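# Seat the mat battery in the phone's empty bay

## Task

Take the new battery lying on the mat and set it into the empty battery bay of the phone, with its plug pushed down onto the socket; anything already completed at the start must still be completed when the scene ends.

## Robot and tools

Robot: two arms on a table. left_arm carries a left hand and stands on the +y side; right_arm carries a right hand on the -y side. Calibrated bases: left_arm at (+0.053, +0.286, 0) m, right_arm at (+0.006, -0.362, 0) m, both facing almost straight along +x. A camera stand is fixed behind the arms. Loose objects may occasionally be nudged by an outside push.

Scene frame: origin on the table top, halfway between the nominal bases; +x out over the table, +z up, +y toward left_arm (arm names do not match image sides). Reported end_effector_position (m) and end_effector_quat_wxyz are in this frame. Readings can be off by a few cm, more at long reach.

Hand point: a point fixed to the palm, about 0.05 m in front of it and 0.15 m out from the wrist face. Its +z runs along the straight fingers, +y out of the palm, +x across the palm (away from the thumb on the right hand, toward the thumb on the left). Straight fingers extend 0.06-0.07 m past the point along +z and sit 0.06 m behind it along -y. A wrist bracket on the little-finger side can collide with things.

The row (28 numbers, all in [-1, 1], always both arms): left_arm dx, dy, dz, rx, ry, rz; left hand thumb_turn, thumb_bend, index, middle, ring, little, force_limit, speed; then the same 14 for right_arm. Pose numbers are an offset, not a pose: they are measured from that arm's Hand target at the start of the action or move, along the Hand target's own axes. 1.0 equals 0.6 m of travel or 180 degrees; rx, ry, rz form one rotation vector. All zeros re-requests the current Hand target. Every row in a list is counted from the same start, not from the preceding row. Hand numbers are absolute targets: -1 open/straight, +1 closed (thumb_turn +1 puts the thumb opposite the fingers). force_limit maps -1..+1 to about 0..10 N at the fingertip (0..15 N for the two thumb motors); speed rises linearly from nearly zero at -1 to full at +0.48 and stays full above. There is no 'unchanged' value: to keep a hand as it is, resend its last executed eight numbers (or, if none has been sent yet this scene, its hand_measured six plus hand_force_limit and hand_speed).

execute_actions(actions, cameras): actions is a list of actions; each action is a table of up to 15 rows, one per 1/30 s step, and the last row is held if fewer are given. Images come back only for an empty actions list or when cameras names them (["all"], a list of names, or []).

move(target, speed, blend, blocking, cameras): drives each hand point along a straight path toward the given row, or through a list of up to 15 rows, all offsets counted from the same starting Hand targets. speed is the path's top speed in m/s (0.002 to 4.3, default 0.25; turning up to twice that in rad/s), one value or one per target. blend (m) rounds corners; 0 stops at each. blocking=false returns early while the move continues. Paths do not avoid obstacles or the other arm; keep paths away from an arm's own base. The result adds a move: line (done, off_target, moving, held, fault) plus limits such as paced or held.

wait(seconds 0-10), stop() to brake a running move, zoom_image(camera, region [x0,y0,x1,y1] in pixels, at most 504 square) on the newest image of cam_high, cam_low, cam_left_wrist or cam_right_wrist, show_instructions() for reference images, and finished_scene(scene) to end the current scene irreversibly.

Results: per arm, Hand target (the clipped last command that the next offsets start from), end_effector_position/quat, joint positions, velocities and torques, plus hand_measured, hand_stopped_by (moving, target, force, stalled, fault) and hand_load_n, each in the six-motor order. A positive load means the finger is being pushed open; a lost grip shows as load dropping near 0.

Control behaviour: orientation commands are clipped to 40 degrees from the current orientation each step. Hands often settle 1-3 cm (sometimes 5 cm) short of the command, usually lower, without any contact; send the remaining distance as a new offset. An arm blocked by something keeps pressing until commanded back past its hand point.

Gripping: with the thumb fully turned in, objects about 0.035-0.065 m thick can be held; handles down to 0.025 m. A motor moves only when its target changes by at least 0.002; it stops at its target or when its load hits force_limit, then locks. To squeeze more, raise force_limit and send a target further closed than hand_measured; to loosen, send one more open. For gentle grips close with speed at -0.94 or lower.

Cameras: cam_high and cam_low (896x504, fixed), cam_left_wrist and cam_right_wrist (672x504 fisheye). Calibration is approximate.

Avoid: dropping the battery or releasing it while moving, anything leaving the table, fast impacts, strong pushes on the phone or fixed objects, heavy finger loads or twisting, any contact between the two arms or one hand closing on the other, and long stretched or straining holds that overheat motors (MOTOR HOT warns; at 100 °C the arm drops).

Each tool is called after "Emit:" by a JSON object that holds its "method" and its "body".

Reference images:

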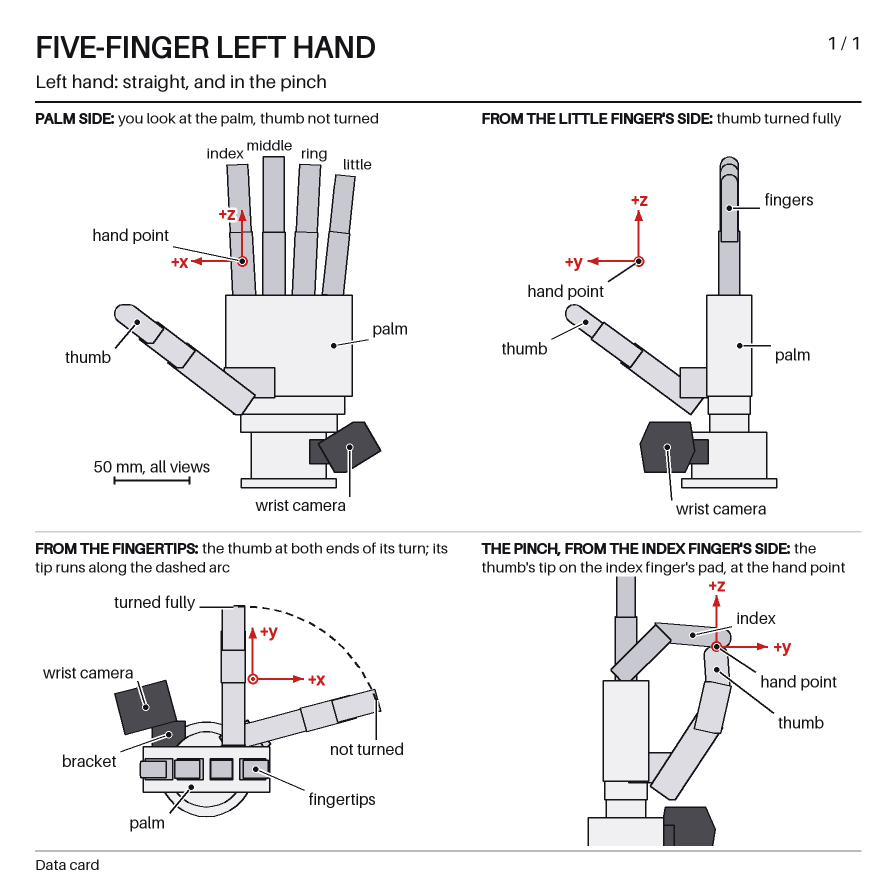

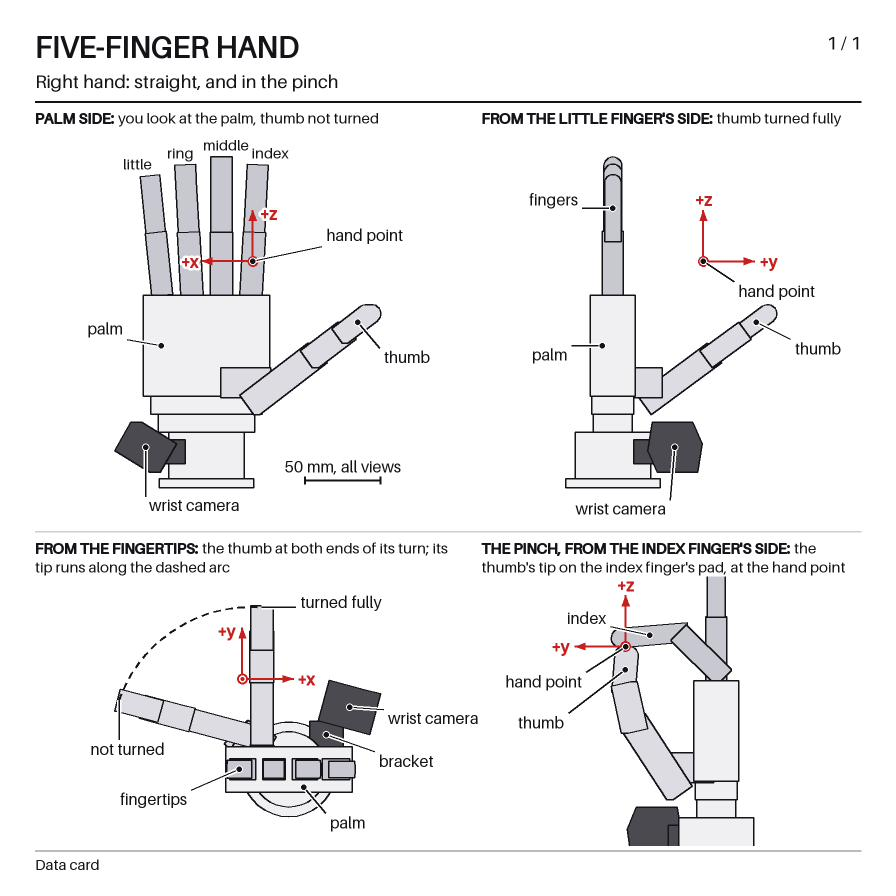

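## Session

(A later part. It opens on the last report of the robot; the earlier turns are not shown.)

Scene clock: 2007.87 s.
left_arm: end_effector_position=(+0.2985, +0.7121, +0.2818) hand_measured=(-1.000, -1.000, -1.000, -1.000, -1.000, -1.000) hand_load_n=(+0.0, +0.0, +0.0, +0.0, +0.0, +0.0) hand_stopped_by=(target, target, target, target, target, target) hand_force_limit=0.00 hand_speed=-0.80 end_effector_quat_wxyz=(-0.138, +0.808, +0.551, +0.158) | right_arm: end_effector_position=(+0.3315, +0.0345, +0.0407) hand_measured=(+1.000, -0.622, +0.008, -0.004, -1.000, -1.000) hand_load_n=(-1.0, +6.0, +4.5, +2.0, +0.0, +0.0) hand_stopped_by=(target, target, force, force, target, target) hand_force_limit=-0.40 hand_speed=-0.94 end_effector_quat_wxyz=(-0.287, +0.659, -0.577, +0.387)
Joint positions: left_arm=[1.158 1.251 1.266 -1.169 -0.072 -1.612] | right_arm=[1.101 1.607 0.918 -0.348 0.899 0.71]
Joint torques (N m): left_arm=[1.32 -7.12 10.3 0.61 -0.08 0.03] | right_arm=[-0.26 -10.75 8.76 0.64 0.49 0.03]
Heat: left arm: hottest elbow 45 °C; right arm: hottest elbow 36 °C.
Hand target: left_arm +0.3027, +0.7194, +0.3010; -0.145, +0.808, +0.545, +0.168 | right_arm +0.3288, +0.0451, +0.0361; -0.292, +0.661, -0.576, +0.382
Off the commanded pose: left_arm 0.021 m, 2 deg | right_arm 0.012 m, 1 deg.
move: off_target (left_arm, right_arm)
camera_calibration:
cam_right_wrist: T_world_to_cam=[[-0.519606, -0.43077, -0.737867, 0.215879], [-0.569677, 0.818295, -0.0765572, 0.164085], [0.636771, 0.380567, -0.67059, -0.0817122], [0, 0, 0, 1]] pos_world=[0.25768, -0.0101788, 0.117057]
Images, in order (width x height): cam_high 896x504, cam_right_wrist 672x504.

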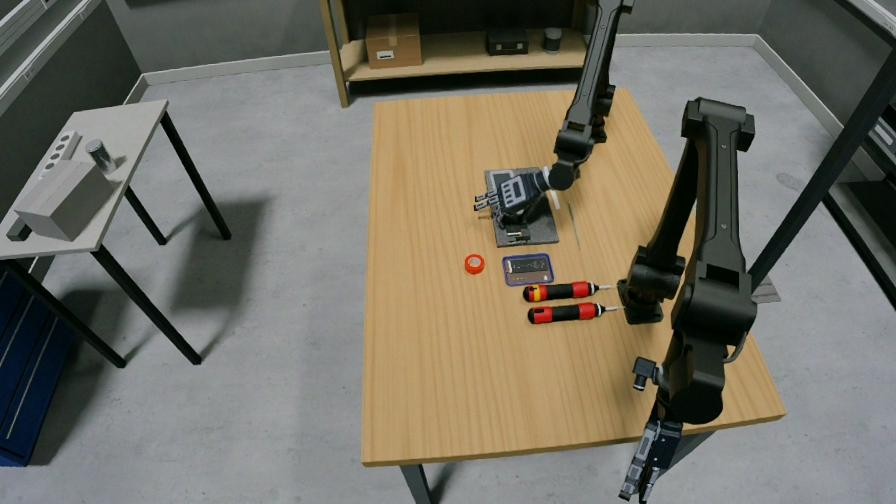

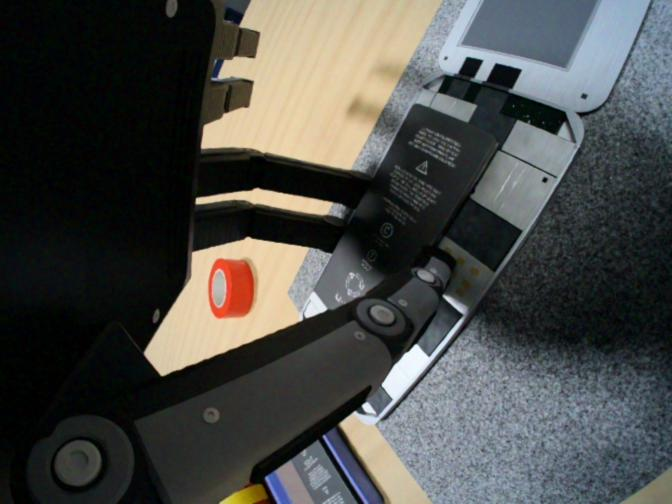

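Emit:
{"method": "move", "body": {"target": [[0,0,0,0,0,0,-1,-1,-1,-1,-1,-1,0,-0.8,-0.0023,-0.0357,-0.0138,0,0,0,1,-0.62,0.15,0.15,-1,-1,-0.4,-0.94],[0,0,0,0,0,0,-1,-1,-1,-1,-1,-1,0,-0.8,-0.0085,-0.0055,0.0058,0,0,0,1,-0.62,0.15,0.15,-1,-1,-0.4,-0.94]], "speed": 0.05, "cameras": ["cam_right_wrist","cam_high"]}}

Emit:
{"method": "zoom_image", "body": {"camera": "cam_right_wrist", "region": [380, 70, 580, 270]}}

Emit:
{"method": "zoom_image", "body": {"camera": "cam_high", "region": [495, 205, 545, 255]}}

Scene clock: 2053.33 s.
left_arm: end_effector_position=(+0.2985, +0.7121, +0.2818) hand_measured=(-1.000, -1.000, -1.000, -1.000, -1.000, -1.000) hand_load_n=(+0.0, +0.0, +0.0, +0.0, +0.0, +0.0) hand_stopped_by=(target, target, target, target, target, target) hand_force_limit=0.00 hand_speed=-0.80 end_effector_quat_wxyz=(-0.138, +0.808, +0.551, +0.158) | right_arm: end_effector_position=(+0.3337, +0.0391, +0.0407) hand_measured=(+1.000, -0.622, +0.008, -0.004, -1.000, -1.000) hand_load_n=(-1.0, +6.0, +4.5, +2.5, +0.0, +0.0) hand_stopped_by=(target, target, force, force, target, target) hand_force_limit=-0.40 hand_speed=-0.94 end_effector_quat_wxyz=(-0.289, +0.659, -0.578, +0.386)
Joint positions: left_arm=[1.158 1.251 1.266 -1.169 -0.072 -1.612] | right_arm=[1.101 1.617 0.93 -0.346 0.899 0.711]
Joint torques (N m): left_arm=[1.44 -7.06 10.28 0.62 -0.07 0.03] | right_arm=[-0.56 -10.58 9.46 0.58 0.43 -0.02]
Heat: left arm: hottest elbow 45 °C; right arm: hottest elbow 37 °C.
Hand target: left_arm +0.3027, +0.7194, +0.3010; -0.145, +0.808, +0.545, +0.168 | right_arm +0.3334, +0.0506, +0.0362; -0.292, +0.661, -0.576, +0.382
Off the commanded pose: left_arm 0.021 m, 2 deg | right_arm 0.012 m, 1 deg.
move: off_target (left_arm, right_arm)
camera_calibration:
cam_right_wrist: T_world_to_cam=[[-0.51846, -0.427611, -0.740505, 0.218585], [-0.569497, 0.818655, -0.0740087, 0.161479], [0.637865, 0.383345, -0.667963, -0.0854264], [0, 0, 0, 1]] pos_world=[0.25978, -0.00597814, 0.116753]
Images, in order (width x height): cam_high 896x504, cam_right_wrist 672x504.

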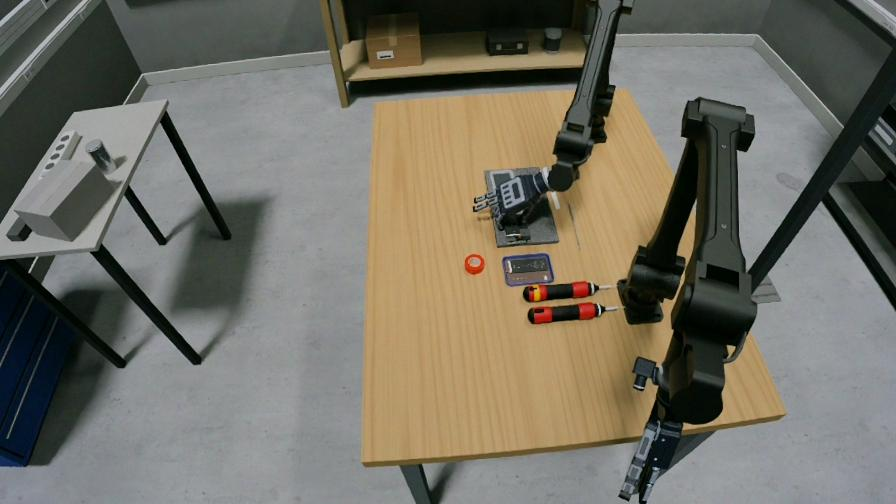

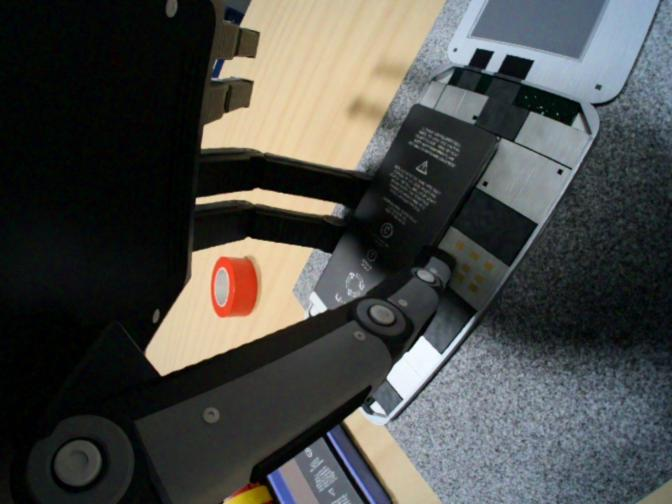

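Scaled by 2.520 from the camera's 672x504 image, which has a finer 960x720 frame.

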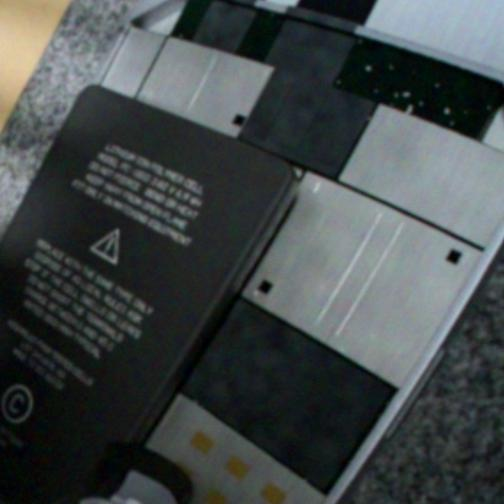

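Scaled by 10.080 from the camera's 896x504 image, which has a finer 1280x720 frame.

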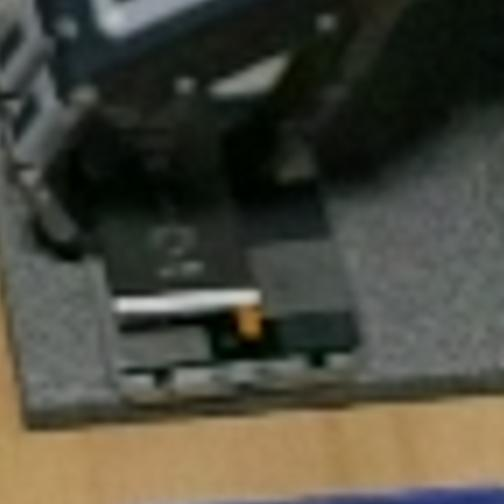

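Emit:
{"method": "move", "body": {"target": [[0,0,0,0,0,0,-1,-1,-1,-1,-1,-1,0,-0.8,0.0022,-0.0327,-0.0168,0,0,0,1,-0.62,0.15,0.15,-1,-1,-0.4,-0.94],[0,0,0,0,0,0,-1,-1,-1,-1,-1,-1,0,-0.8,-0.0048,0.0017,0.0055,0,0,0,1,-0.62,0.15,0.15,-1,-1,-0.4,-0.94]], "speed": 0.05, "cameras": ["cam_right_wrist","cam_high"]}}

Emit:
{"method": "zoom_image", "body": {"camera": "cam_right_wrist", "region": [380, 70, 580, 270]}}

Emit:
{"method": "zoom_image", "body": {"camera": "cam_high", "region": [495, 205, 545, 255]}}

Scene clock: 2089.43 s.
left_arm: end_effector_position=(+0.2985, +0.7121, +0.2818) hand_measured=(-1.000, -1.000, -1.000, -1.000, -1.000, -1.000) hand_load_n=(+0.0, +0.0, +0.0, +0.0, +0.0, +0.0) hand_stopped_by=(target, target, target, target, target, target) hand_force_limit=0.00 hand_speed=-0.80 end_effector_quat_wxyz=(-0.138, +0.808, +0.551, +0.158) | right_arm: end_effector_position=(+0.3360, +0.0443, +0.0385) hand_measured=(+1.000, -0.622, +0.008, -0.004, -1.000, -1.000) hand_load_n=(-2.5, +5.5, +4.5, +3.0, +0.0, +0.0) hand_stopped_by=(target, target, force, force, target, target) hand_force_limit=-0.40 hand_speed=-0.94 end_effector_quat_wxyz=(-0.291, +0.658, -0.578, +0.385)
Joint positions: left_arm=[1.158 1.251 1.266 -1.169 -0.072 -1.612] | right_arm=[1.101 1.632 0.941 -0.338 0.897 0.711]
Joint torques (N m): left_arm=[1.44 -7.18 10.26 0.59 -0.08 0.03] | right_arm=[-0.67 -10.99 8.99 0.57 0.47 -0.04]
Heat: left arm: hottest elbow 45 °C; right arm: hottest elbow 37 °C.
Hand target: left_arm +0.3027, +0.7194, +0.3010; -0.145, +0.808, +0.545, +0.168 | right_arm +0.3355, +0.0530, +0.0331; -0.292, +0.661, -0.576, +0.382
Off the commanded pose: left_arm 0.021 m, 2 deg | right_arm 0.010 m, 1 deg.
move: off_target (left_arm)
camera_calibration:
cam_right_wrist: T_world_to_cam=[[-0.517712, -0.42476, -0.742666, 0.220106], [-0.570295, 0.818407, -0.0705274, 0.158493], [0.63776, 0.387025, -0.665938, -0.0905383], [0, 0, 0, 1]] pos_world=[0.262081, -0.0011787, 0.11435]
Images, in order (width x height): cam_high 896x504, cam_right_wrist 672x504.

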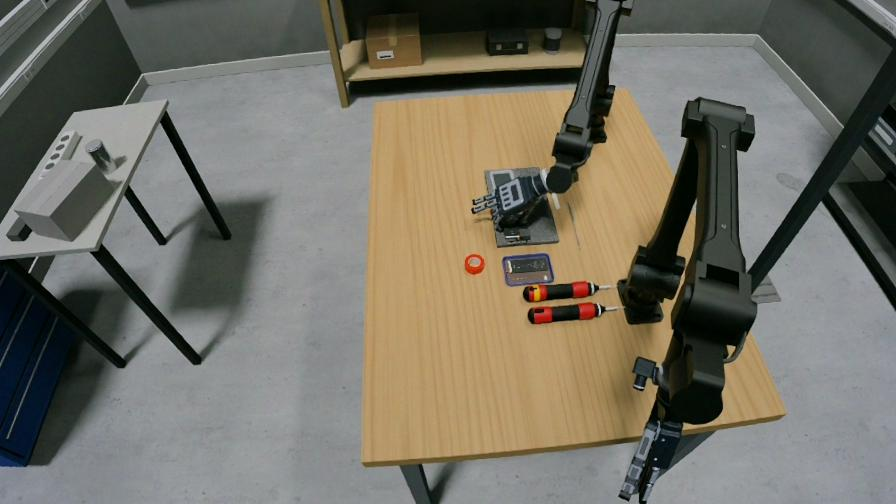

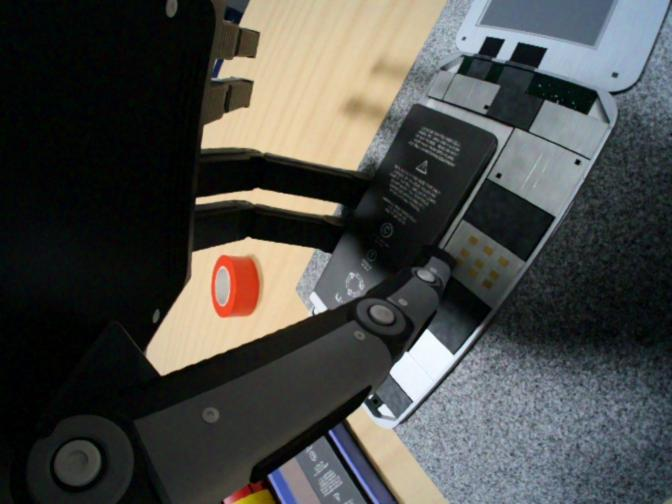

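Scaled by 2.520 from the camera's 672x504 image, which has a finer 960x720 frame.

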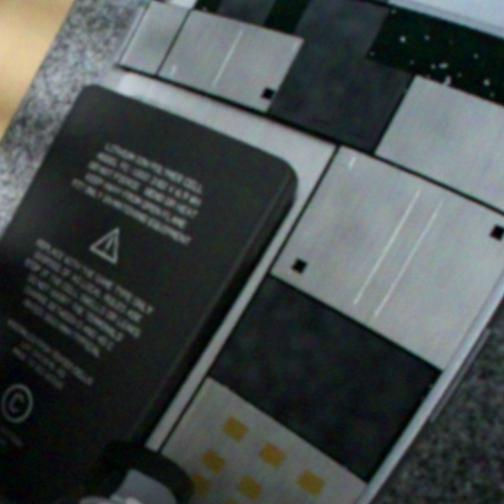

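Scaled by 10.080 from the camera's 896x504 image, which has a finer 1280x720 frame.

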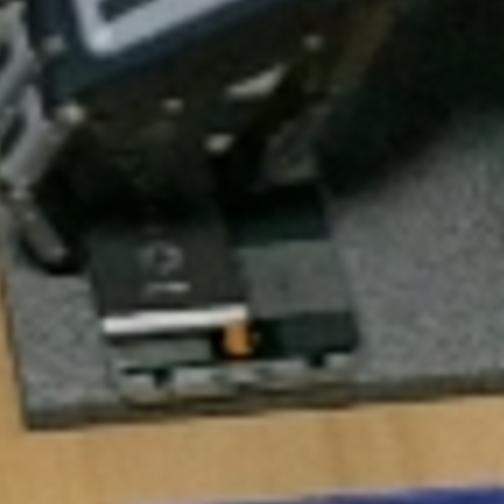

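Emit:
{"method": "move", "body": {"target": [[0,0,0,0,0,0,-1,-1,-1,-1,-1,-1,0,-0.8,0,0,0,0,0,0,1,-0.62,-0.25,-0.25,-1,-1,-0.4,-0.6]], "speed": 0.05, "cameras": ["cam_right_wrist","cam_high","cam_low"]}}

Emit:
{"method": "zoom_image", "body": {"camera": "cam_right_wrist", "region": [300, 70, 600, 370]}}

Emit:
{"method": "zoom_image", "body": {"camera": "cam_high", "region": [495, 205, 545, 255]}}

Scene clock: 2172.03 s.
left_arm: end_effector_position=(+0.2985, +0.7121, +0.2818) hand_measured=(-1.000, -1.000, -1.000, -1.000, -1.000, -1.000) hand_load_n=(+0.0, +0.0, +0.0, +0.0, +0.0, +0.0) hand_stopped_by=(target, target, target, target, target, target) hand_force_limit=0.00 hand_speed=-0.80 end_effector_quat_wxyz=(-0.138, +0.808, +0.551, +0.158) | right_arm: end_effector_position=(+0.3360, +0.0443, +0.0385) hand_measured=(+1.000, -0.620, -0.250, -0.250, -1.000, -1.000) hand_load_n=(-1.0, +0.0, +0.0, +0.0, +0.0, +0.0) hand_stopped_by=(target, target, target, target, target, target) hand_force_limit=-0.40 hand_speed=-0.60 end_effector_quat_wxyz=(-0.291, +0.658, -0.578, +0.385)
Joint positions: left_arm=[1.158 1.251 1.266 -1.169 -0.072 -1.612] | right_arm=[1.101 1.632 0.941 -0.338 0.897 0.711]
Joint torques (N m): left_arm=[1.44 -7.12 10.29 0.64 -0.07 0.02] | right_arm=[-0.67 -10.87 8.99 0.55 0.48 -0.04]
Heat: left arm: hottest elbow 45 °C; right arm: hottest elbow 37 °C.
Hand target: left_arm +0.3027, +0.7194, +0.3010; -0.145, +0.808, +0.545, +0.168 | right_arm +0.3355, +0.0530, +0.0331; -0.292, +0.661, -0.576, +0.382
Off the commanded pose: left_arm 0.021 m, 2 deg | right_arm 0.010 m, 1 deg.
move: off_target (left_arm)
camera_calibration:
cam_right_wrist: T_world_to_cam=[[-0.517712, -0.42476, -0.742666, 0.220106], [-0.570295, 0.818407, -0.0705274, 0.158493], [0.63776, 0.387025, -0.665938, -0.0905383], [0, 0, 0, 1]] pos_world=[0.262081, -0.0011787, 0.11435]
Images, in order (width x height): cam_high 896x504, cam_low 896x504, cam_right_wrist 672x504.

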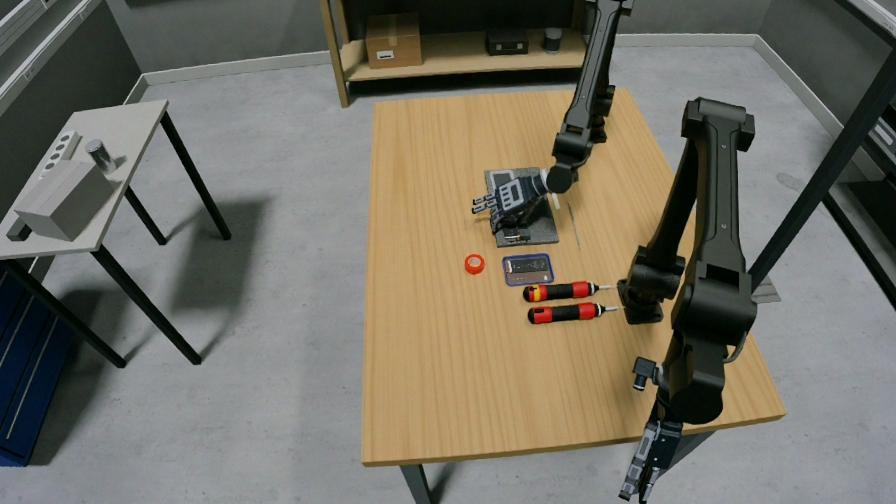

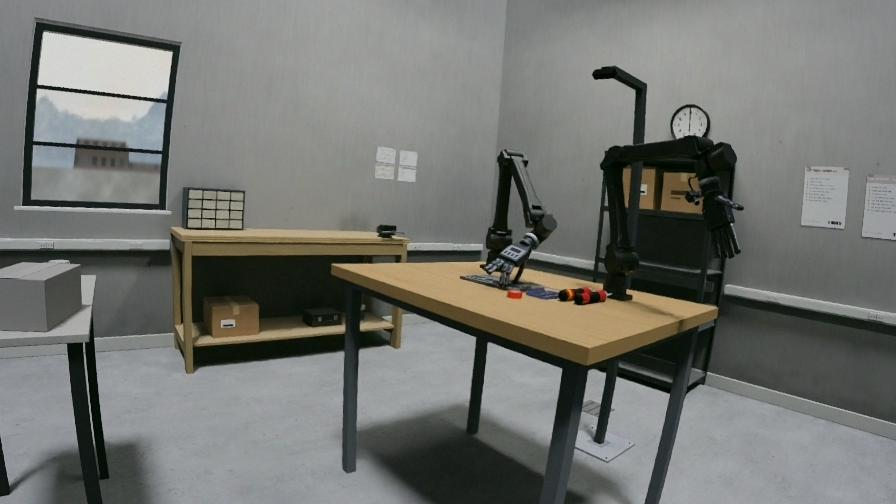

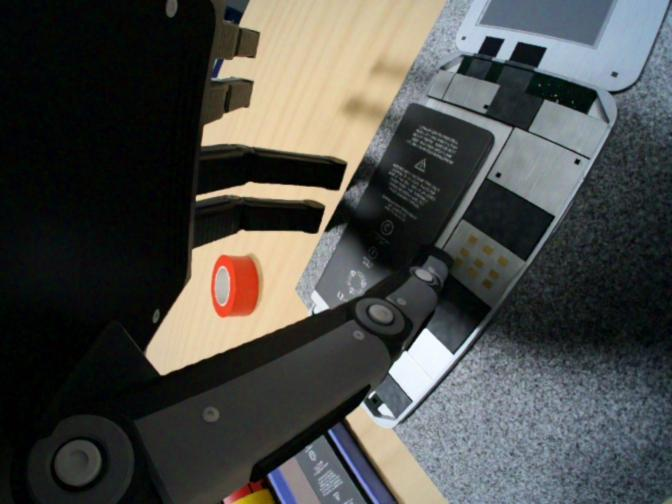

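Scaled by 1.680 from the camera's 672x504 image, which has a finer 960x720 frame.

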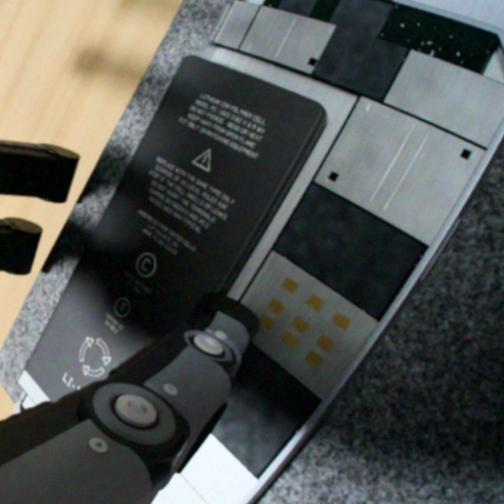

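Scaled by 10.080 from the camera's 896x504 image, which has a finer 1280x720 frame.

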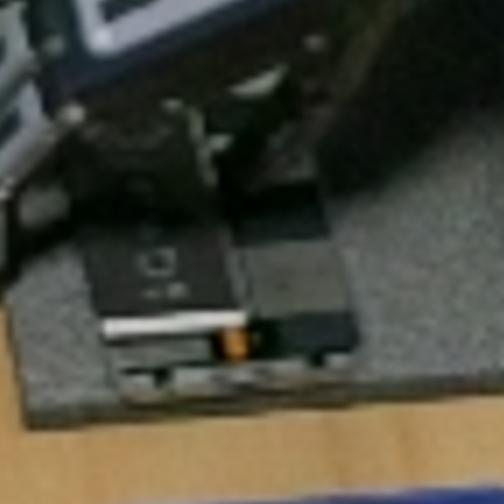

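Emit:
{"method": "move", "body": {"target": [[0,0,0,0,0,0,-1,-1,-1,-1,-1,-1,0,-0.8,0.0195,-0.0937,-0.0667,0,0,0,1,-0.62,-0.25,-0.25,-1,-1,-0.4,-0.6]], "speed": 0.1, "cameras": ["cam_right_wrist","cam_high"]}}

Emit:
{"method": "zoom_image", "body": {"camera": "cam_right_wrist", "region": [300, 70, 600, 370]}}

Emit:
{"method": "zoom_image", "body": {"camera": "cam_high", "region": [495, 205, 545, 255]}}

Scene clock: 2190.87 s.
left_arm: end_effector_position=(+0.2985, +0.7121, +0.2818) hand_measured=(-1.000, -1.000, -1.000, -1.000, -1.000, -1.000) hand_load_n=(+0.0, +0.0, +0.0, +0.0, +0.0, +0.0) hand_stopped_by=(target, target, target, target, target, target) hand_force_limit=0.00 hand_speed=-0.80 end_effector_quat_wxyz=(-0.138, +0.808, +0.551, +0.158) | right_arm: end_effector_position=(+0.3314, +0.0354, +0.0893) hand_measured=(+1.000, -0.620, -0.250, -0.250, -1.000, -1.000) hand_load_n=(+0.0, +0.0, +0.0, +0.0, +0.0, +0.0) hand_stopped_by=(target, target, target, target, target, target) hand_force_limit=-0.40 hand_speed=-0.60 end_effector_quat_wxyz=(-0.277, +0.665, -0.575, +0.388)
Joint positions: left_arm=[1.158 1.251 1.266 -1.169 -0.072 -1.612] | right_arm=[1.101 1.536 0.996 -0.521 0.897 0.711]
Joint torques (N m): left_arm=[1.38 -7.18 10.28 0.61 -0.07 0.03] | right_arm=[-0.26 -12.04 11.89 -0.1 0.6 0.03]
Heat: left arm: hottest elbow 45 °C; right arm: hottest elbow 37 °C.
Hand target: left_arm +0.3027, +0.7194, +0.3010; -0.145, +0.808, +0.545, +0.168 | right_arm +0.3325, +0.0530, +0.1030; -0.292, +0.661, -0.576, +0.382
Off the commanded pose: left_arm 0.021 m, 2 deg | right_arm 0.022 m, 2 deg.
move: off_target (left_arm, right_arm)
camera_calibration:
cam_right_wrist: T_world_to_cam=[[-0.528416, -0.445773, -0.722539, 0.254188], [-0.571612, 0.816064, -0.0854356, 0.168606], [0.627723, 0.367866, -0.686031, -0.0445811], [0, 0, 0, 1]] pos_world=[0.258679, -0.00788278, 0.167482]
Images, in order (width x height): cam_high 896x504, cam_right_wrist 672x504.

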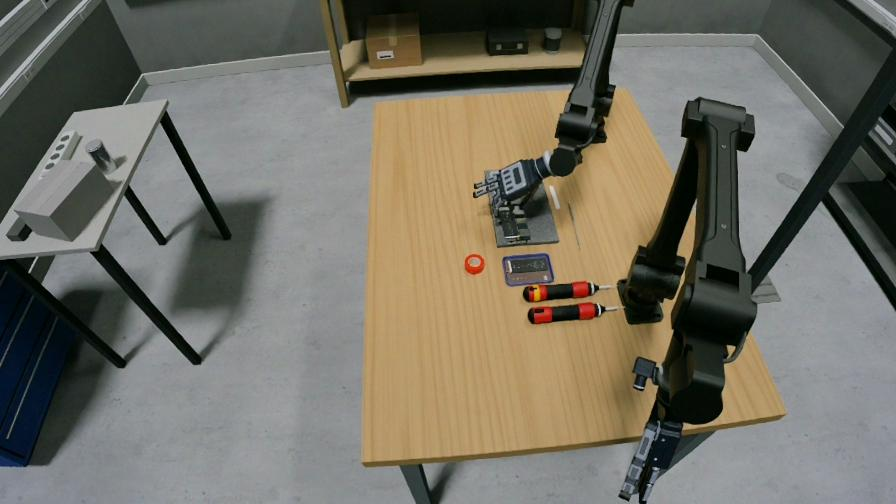

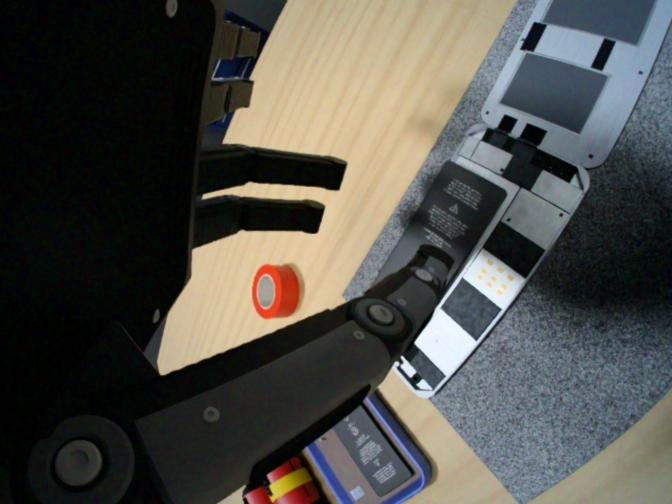

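Scaled by 1.680 from the camera's 672x504 image, which has a finer 960x720 frame.

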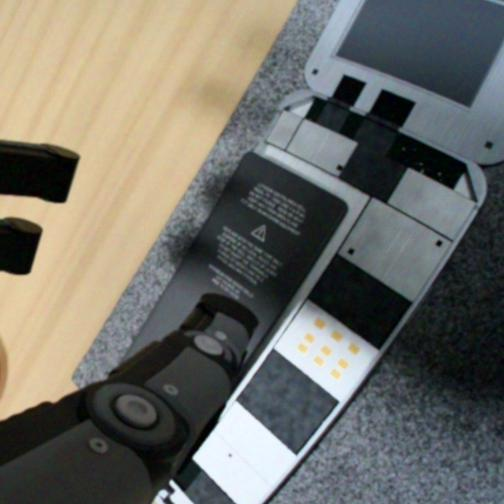

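Scaled by 10.080 from the camera's 896x504 image, which has a finer 1280x720 frame.

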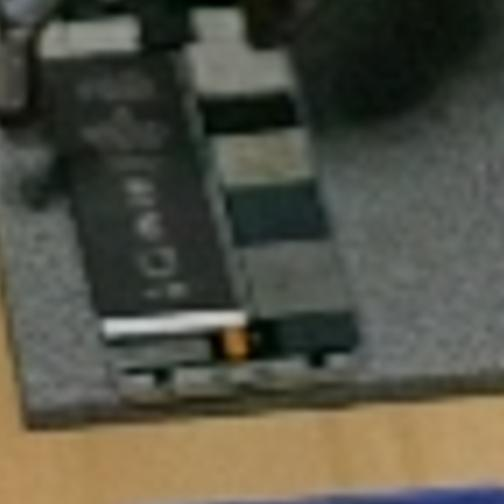

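Emit:
{"method": "move", "body": {"target": [[0,0,0,0,0,0,-1,-1,-1,-1,-1,-1,0,-0.8,0.02,-0.06,-0.10,0,0,0,-1,-1,-0.25,-0.25,-1,-1,-0.4,0]], "speed": 0.15, "cameras": ["cam_right_wrist","cam_high"]}}

Emit:
{"method": "zoom_image", "body": {"camera": "cam_right_wrist", "region": [320, 120, 600, 400]}}

Emit:
{"method": "zoom_image", "body": {"camera": "cam_high", "region": [490, 195, 550, 255]}}

Scene clock: 2209.10 s.
left_arm: end_effector_position=(+0.2985, +0.7121, +0.2818) hand_measured=(-1.000, -1.000, -1.000, -1.000, -1.000, -1.000) hand_load_n=(+0.0, -0.5, -0.5, +0.0, +0.0, +0.5) hand_stopped_by=(target, target, target, target, target, target) hand_force_limit=0.00 hand_speed=-0.80 end_effector_quat_wxyz=(-0.138, +0.808, +0.551, +0.158) | right_arm: end_effector_position=(+0.3008, +0.0362, +0.1557) hand_measured=(-1.000, -1.000, -0.250, -0.250, -1.000, -1.000) hand_load_n=(-0.5, +0.0, +0.0, +0.0, +0.0, +0.0) hand_stopped_by=(target, target, target, target, target, target) hand_force_limit=-0.40 hand_speed=0.00 end_effector_quat_wxyz=(-0.281, +0.665, -0.574, +0.387)
Joint positions: left_arm=[1.158 1.251 1.266 -1.169 -0.072 -1.612] | right_arm=[1.165 1.43 1.077 -0.769 0.924 0.798]
Joint torques (N m): left_arm=[1.49 -7.18 10.32 0.61 -0.07 0.03] | right_arm=[-0.5 -10.23 12.45 -0.14 0.73 0.04]
Heat: left arm: hottest elbow 45 °C; right arm: hottest elbow 38 °C.
Hand target: left_arm +0.3027, +0.7194, +0.3010; -0.145, +0.808, +0.545, +0.168 | right_arm +0.3019, +0.0503, +0.1668; -0.292, +0.661, -0.576, +0.382
Off the commanded pose: left_arm 0.021 m, 2 deg | right_arm 0.018 m, 1 deg.
move: off_target (left_arm, right_arm)
camera_calibration:
cam_right_wrist: T_world_to_cam=[[-0.524386, -0.442579, -0.727422, 0.285829], [-0.5749, 0.81421, -0.0809476, 0.156518], [0.6281, 0.375747, -0.681399, 0.0187645], [0, 0, 0, 1]] pos_world=[0.228081, -0.00798714, 0.233375]
Images, in order (width x height): cam_high 896x504, cam_right_wrist 672x504.

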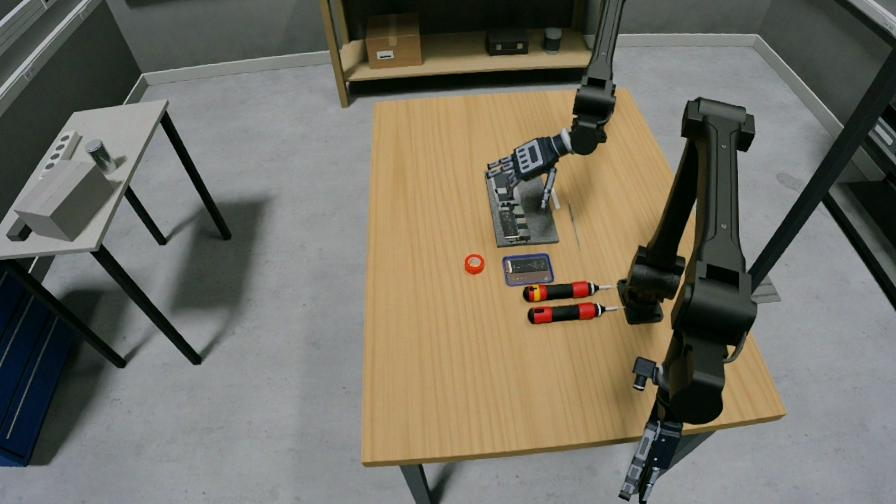

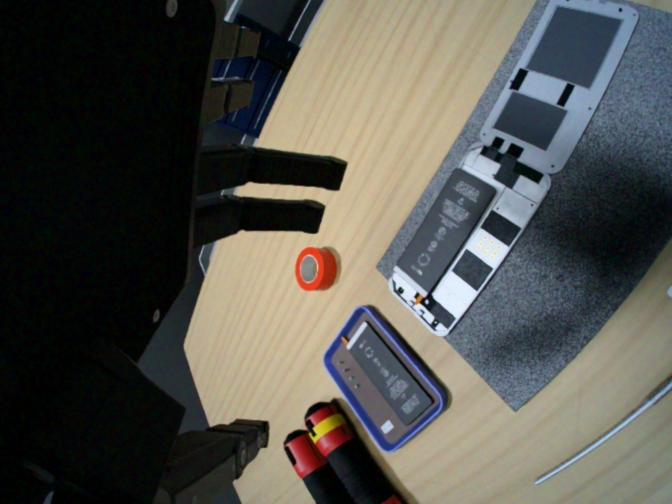

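Scaled by 1.800 from the camera's 672x504 image, which has a finer 960x720 frame.

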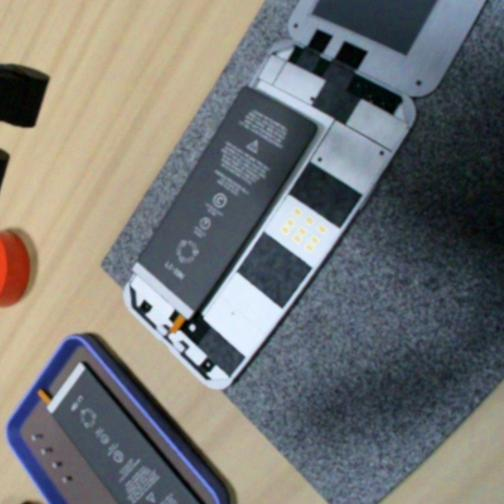

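Scaled by 8.400 from the camera's 896x504 image, which has a finer 1280x720 frame.

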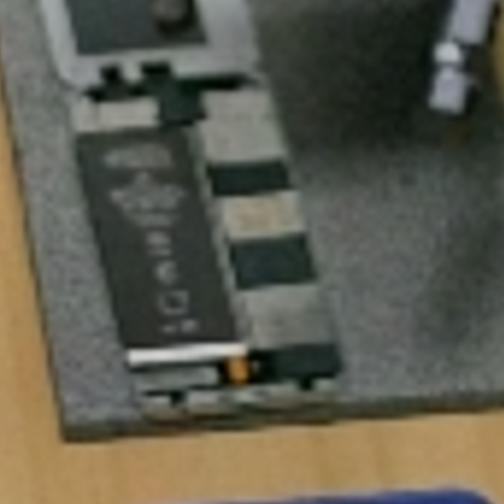

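Emit:
{"method": "zoom_image", "body": {"camera": "cam_right_wrist", "region": [380, 240, 480, 340]}}

Emit:
{"method": "zoom_image", "body": {"camera": "cam_right_wrist", "region": [430, 140, 550, 260]}}

Scaled by 5.040 from the camera's 672x504 image, which has a finer 960x720 frame.

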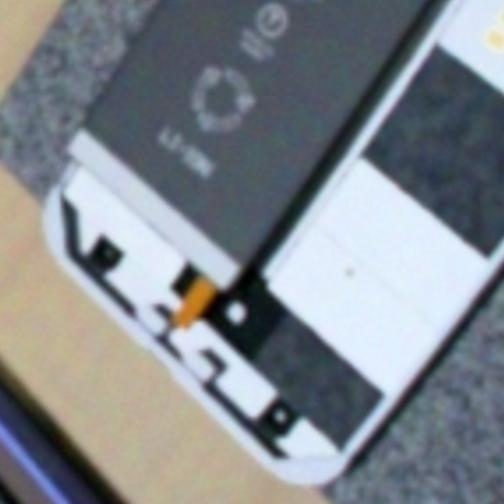

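Scaled by 4.200 from the camera's 672x504 image, which has a finer 960x720 frame.

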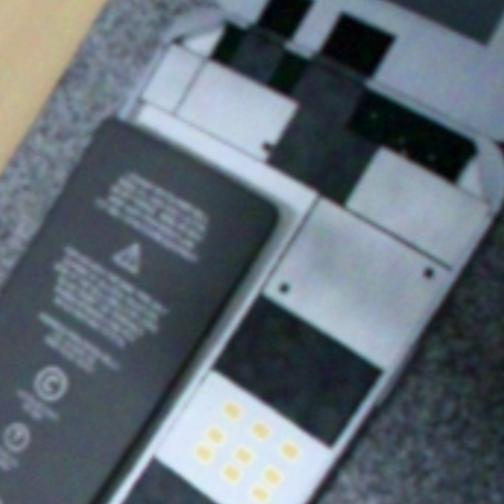

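Emit:
{"method": "wait", "body": {"seconds": 0.1, "cameras": ["cam_low","cam_right_wrist"]}}

Emit:
{"method": "zoom_image", "body": {"camera": "cam_low", "region": [455, 265, 545, 300]}}

Emit:
{"method": "zoom_image", "body": {"camera": "cam_right_wrist", "region": [380, 140, 560, 340]}}

Scene clock: 2265.37 s.
left_arm: end_effector_position=(+0.2985, +0.7121, +0.2818) hand_measured=(-1.000, -1.000, -1.000, -1.000, -1.000, -1.000) hand_load_n=(+0.0, +0.0, +0.0, +0.0, +0.0, +0.0) hand_stopped_by=(target, target, target, target, target, target) hand_force_limit=0.00 hand_speed=-0.80 end_effector_quat_wxyz=(-0.138, +0.808, +0.551, +0.158) | right_arm: end_effector_position=(+0.3008, +0.0362, +0.1557) hand_measured=(-1.000, -1.000, -0.250, -0.250, -1.000, -1.000) hand_load_n=(-0.5, +0.5, +0.0, +0.0, -0.5, +0.0) hand_stopped_by=(target, target, target, target, target, target) hand_force_limit=-0.40 hand_speed=0.00 end_effector_quat_wxyz=(-0.281, +0.665, -0.574, +0.387)
Joint positions: left_arm=[1.158 1.251 1.266 -1.169 -0.072 -1.612] | right_arm=[1.165 1.43 1.077 -0.769 0.924 0.798]
Joint torques (N m): left_arm=[1.49 -7.24 10.29 0.61 -0.07 0.03] | right_arm=[-0.5 -10.34 12.48 -0.16 0.73 0.04]
Heat: left arm: hottest elbow 45 °C; right arm: hottest elbow 40 °C.
Hand target: left_arm +0.3027, +0.7194, +0.3010; -0.145, +0.808, +0.545, +0.168 | right_arm +0.3019, +0.0503, +0.1668; -0.292, +0.661, -0.576, +0.382
Off the commanded pose: left_arm 0.021 m, 2 deg | right_arm 0.018 m, 1 deg.
wait: 0.10 s; at rest from the start
camera_calibration:
cam_right_wrist: T_world_to_cam=[[-0.524386, -0.442579, -0.727422, 0.285829], [-0.5749, 0.81421, -0.0809476, 0.156518], [0.6281, 0.375747, -0.681399, 0.0187645], [0, 0, 0, 1]] pos_world=[0.228081, -0.00798714, 0.233375]
Images, in order (width x height): cam_low 896x504, cam_right_wrist 672x504.

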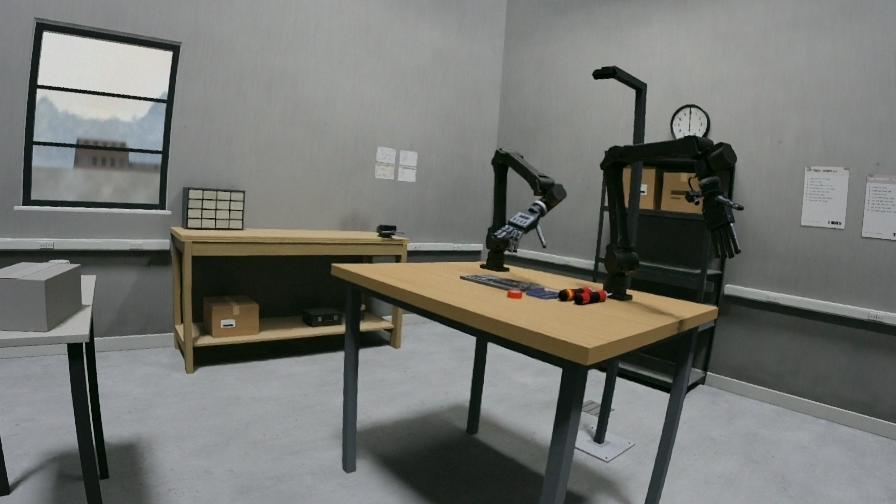

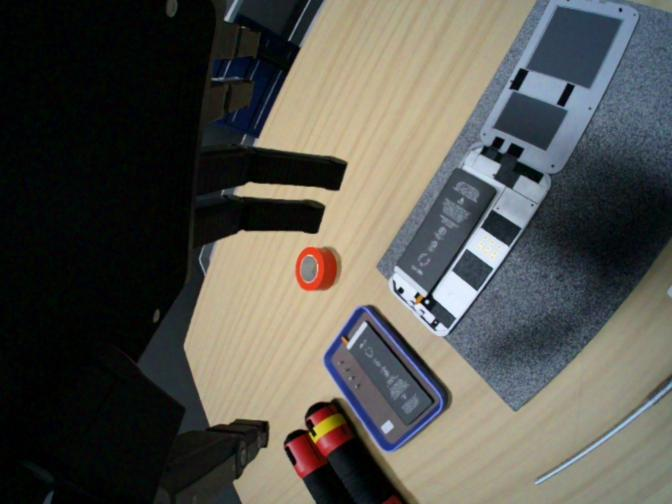

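Scaled by 5.600 from the camera's 896x504 image, which has a finer 1280x720 frame.

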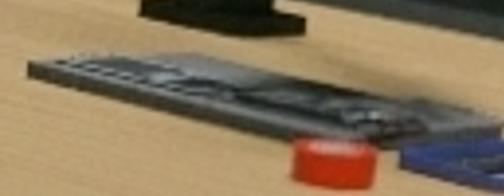

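Scaled by 2.520 from the camera's 672x504 image, which has a finer 960x720 frame.

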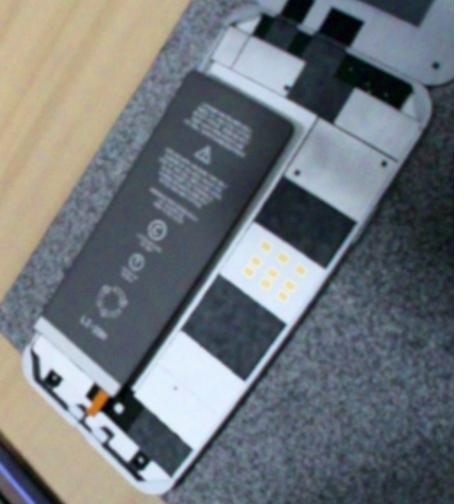

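Emit:
{"method": "move", "body": {"target": [[0,0,0,0,0,0,-1,-1,-1,-1,-1,-1,0,-0.8,-0.0058,0.1265,0.1597,0,0,0,-1,-1,-0.25,-0.25,-1,-1,-0.4,0]], "speed": 0.12, "cameras": ["cam_right_wrist","cam_high"]}}

Emit:
{"method": "zoom_image", "body": {"camera": "cam_right_wrist", "region": [280, 70, 600, 390]}}

Scene clock: 2299.13 s.
left_arm: end_effector_position=(+0.2985, +0.7121, +0.2818) hand_measured=(-1.000, -1.000, -1.000, -1.000, -1.000, -1.000) hand_load_n=(-0.5, -0.5, +0.0, +0.0, +0.0, +0.0) hand_stopped_by=(target, target, target, target, target, target) hand_force_limit=0.00 hand_speed=-0.80 end_effector_quat_wxyz=(-0.138, +0.808, +0.551, +0.158) | right_arm: end_effector_position=(+0.3369, +0.0403, +0.0574) hand_measured=(-1.000, -1.000, -0.250, -0.250, -1.000, -1.000) hand_load_n=(+0.0, +0.0, +0.0, +0.0, +0.0, +0.0) hand_stopped_by=(target, target, target, target, target, target) hand_force_limit=-0.40 hand_speed=0.00 end_effector_quat_wxyz=(-0.297, +0.661, -0.575, +0.380)
Joint positions: left_arm=[1.158 1.251 1.266 -1.169 -0.072 -1.612] | right_arm=[1.091 1.582 0.935 -0.35 0.88 0.682]
Joint torques (N m): left_arm=[1.49 -7.12 10.32 0.61 -0.08 0.03] | right_arm=[-2.26 -11.52 7.77 0.61 0.5 -0.12]
Heat: left arm: hottest elbow 45 °C; right arm: hottest elbow 40 °C.
Hand target: left_arm +0.3027, +0.7194, +0.3010; -0.145, +0.808, +0.545, +0.168 | right_arm +0.3415, +0.0360, +0.0521; -0.292, +0.661, -0.576, +0.382
Off the commanded pose: left_arm 0.021 m, 2 deg | right_arm 0.008 m, 1 deg.
move: off_target (left_arm)
camera_calibration:
cam_right_wrist: T_world_to_cam=[[-0.511252, -0.424163, -0.747467, 0.230949], [-0.582081, 0.810767, -0.0619524, 0.167457], [0.6323, 0.403413, -0.661404, -0.0761362], [0, 0, 0, 1]] pos_world=[0.263688, -0.00709468, 0.132644]
Images, in order (width x height): cam_high 896x504, cam_right_wrist 672x504.

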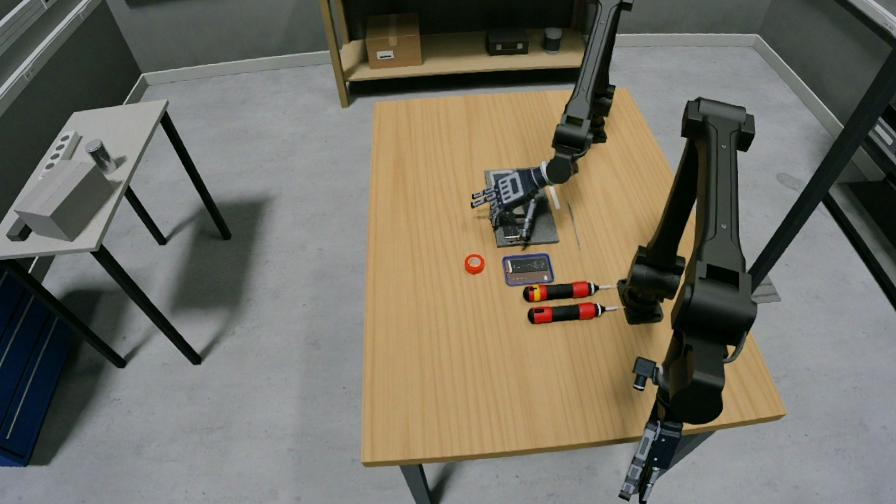

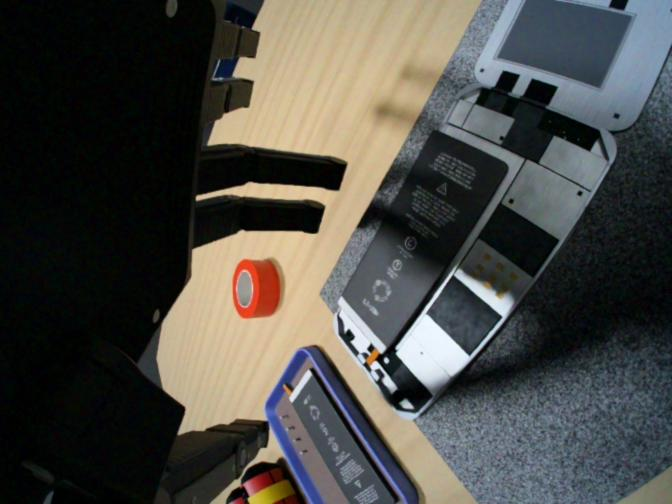

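Scaled by 1.575 from the camera's 672x504 image, which has a finer 960x720 frame.

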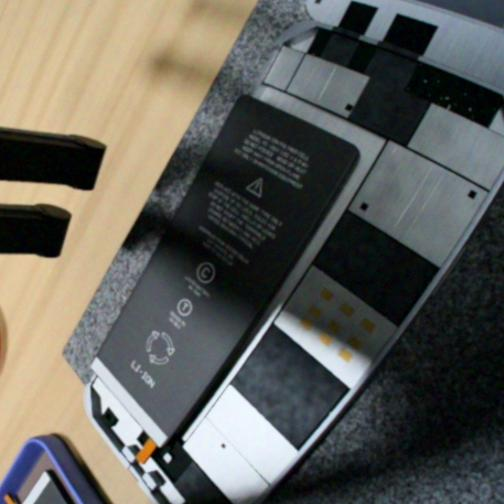

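Emit:
{"method": "zoom_image", "body": {"camera": "cam_right_wrist", "region": [325, 290, 445, 420]}}

Emit:
{"method": "zoom_image", "body": {"camera": "cam_right_wrist", "region": [410, 80, 550, 220]}}

Scaled by 3.877 from the camera's 672x504 image, which has a finer 960x720 frame.

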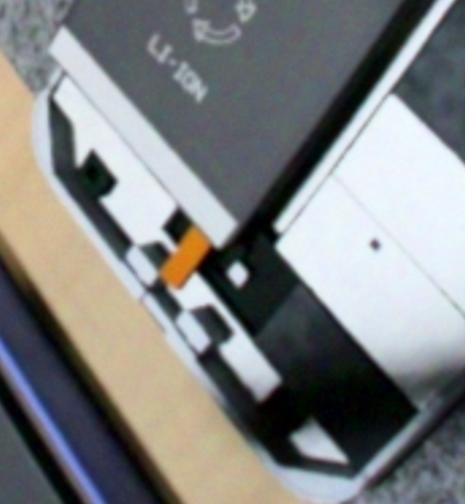

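Scaled by 3.600 from the camera's 672x504 image, which has a finer 960x720 frame.

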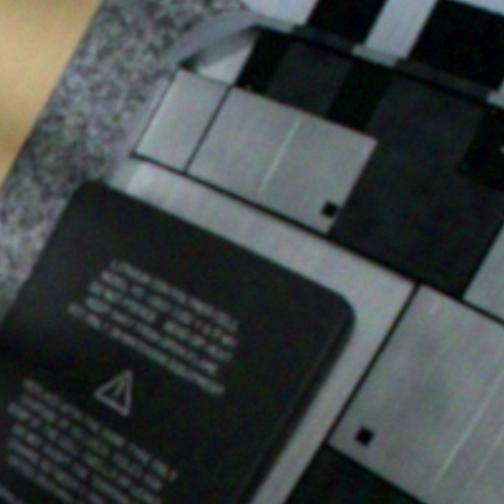

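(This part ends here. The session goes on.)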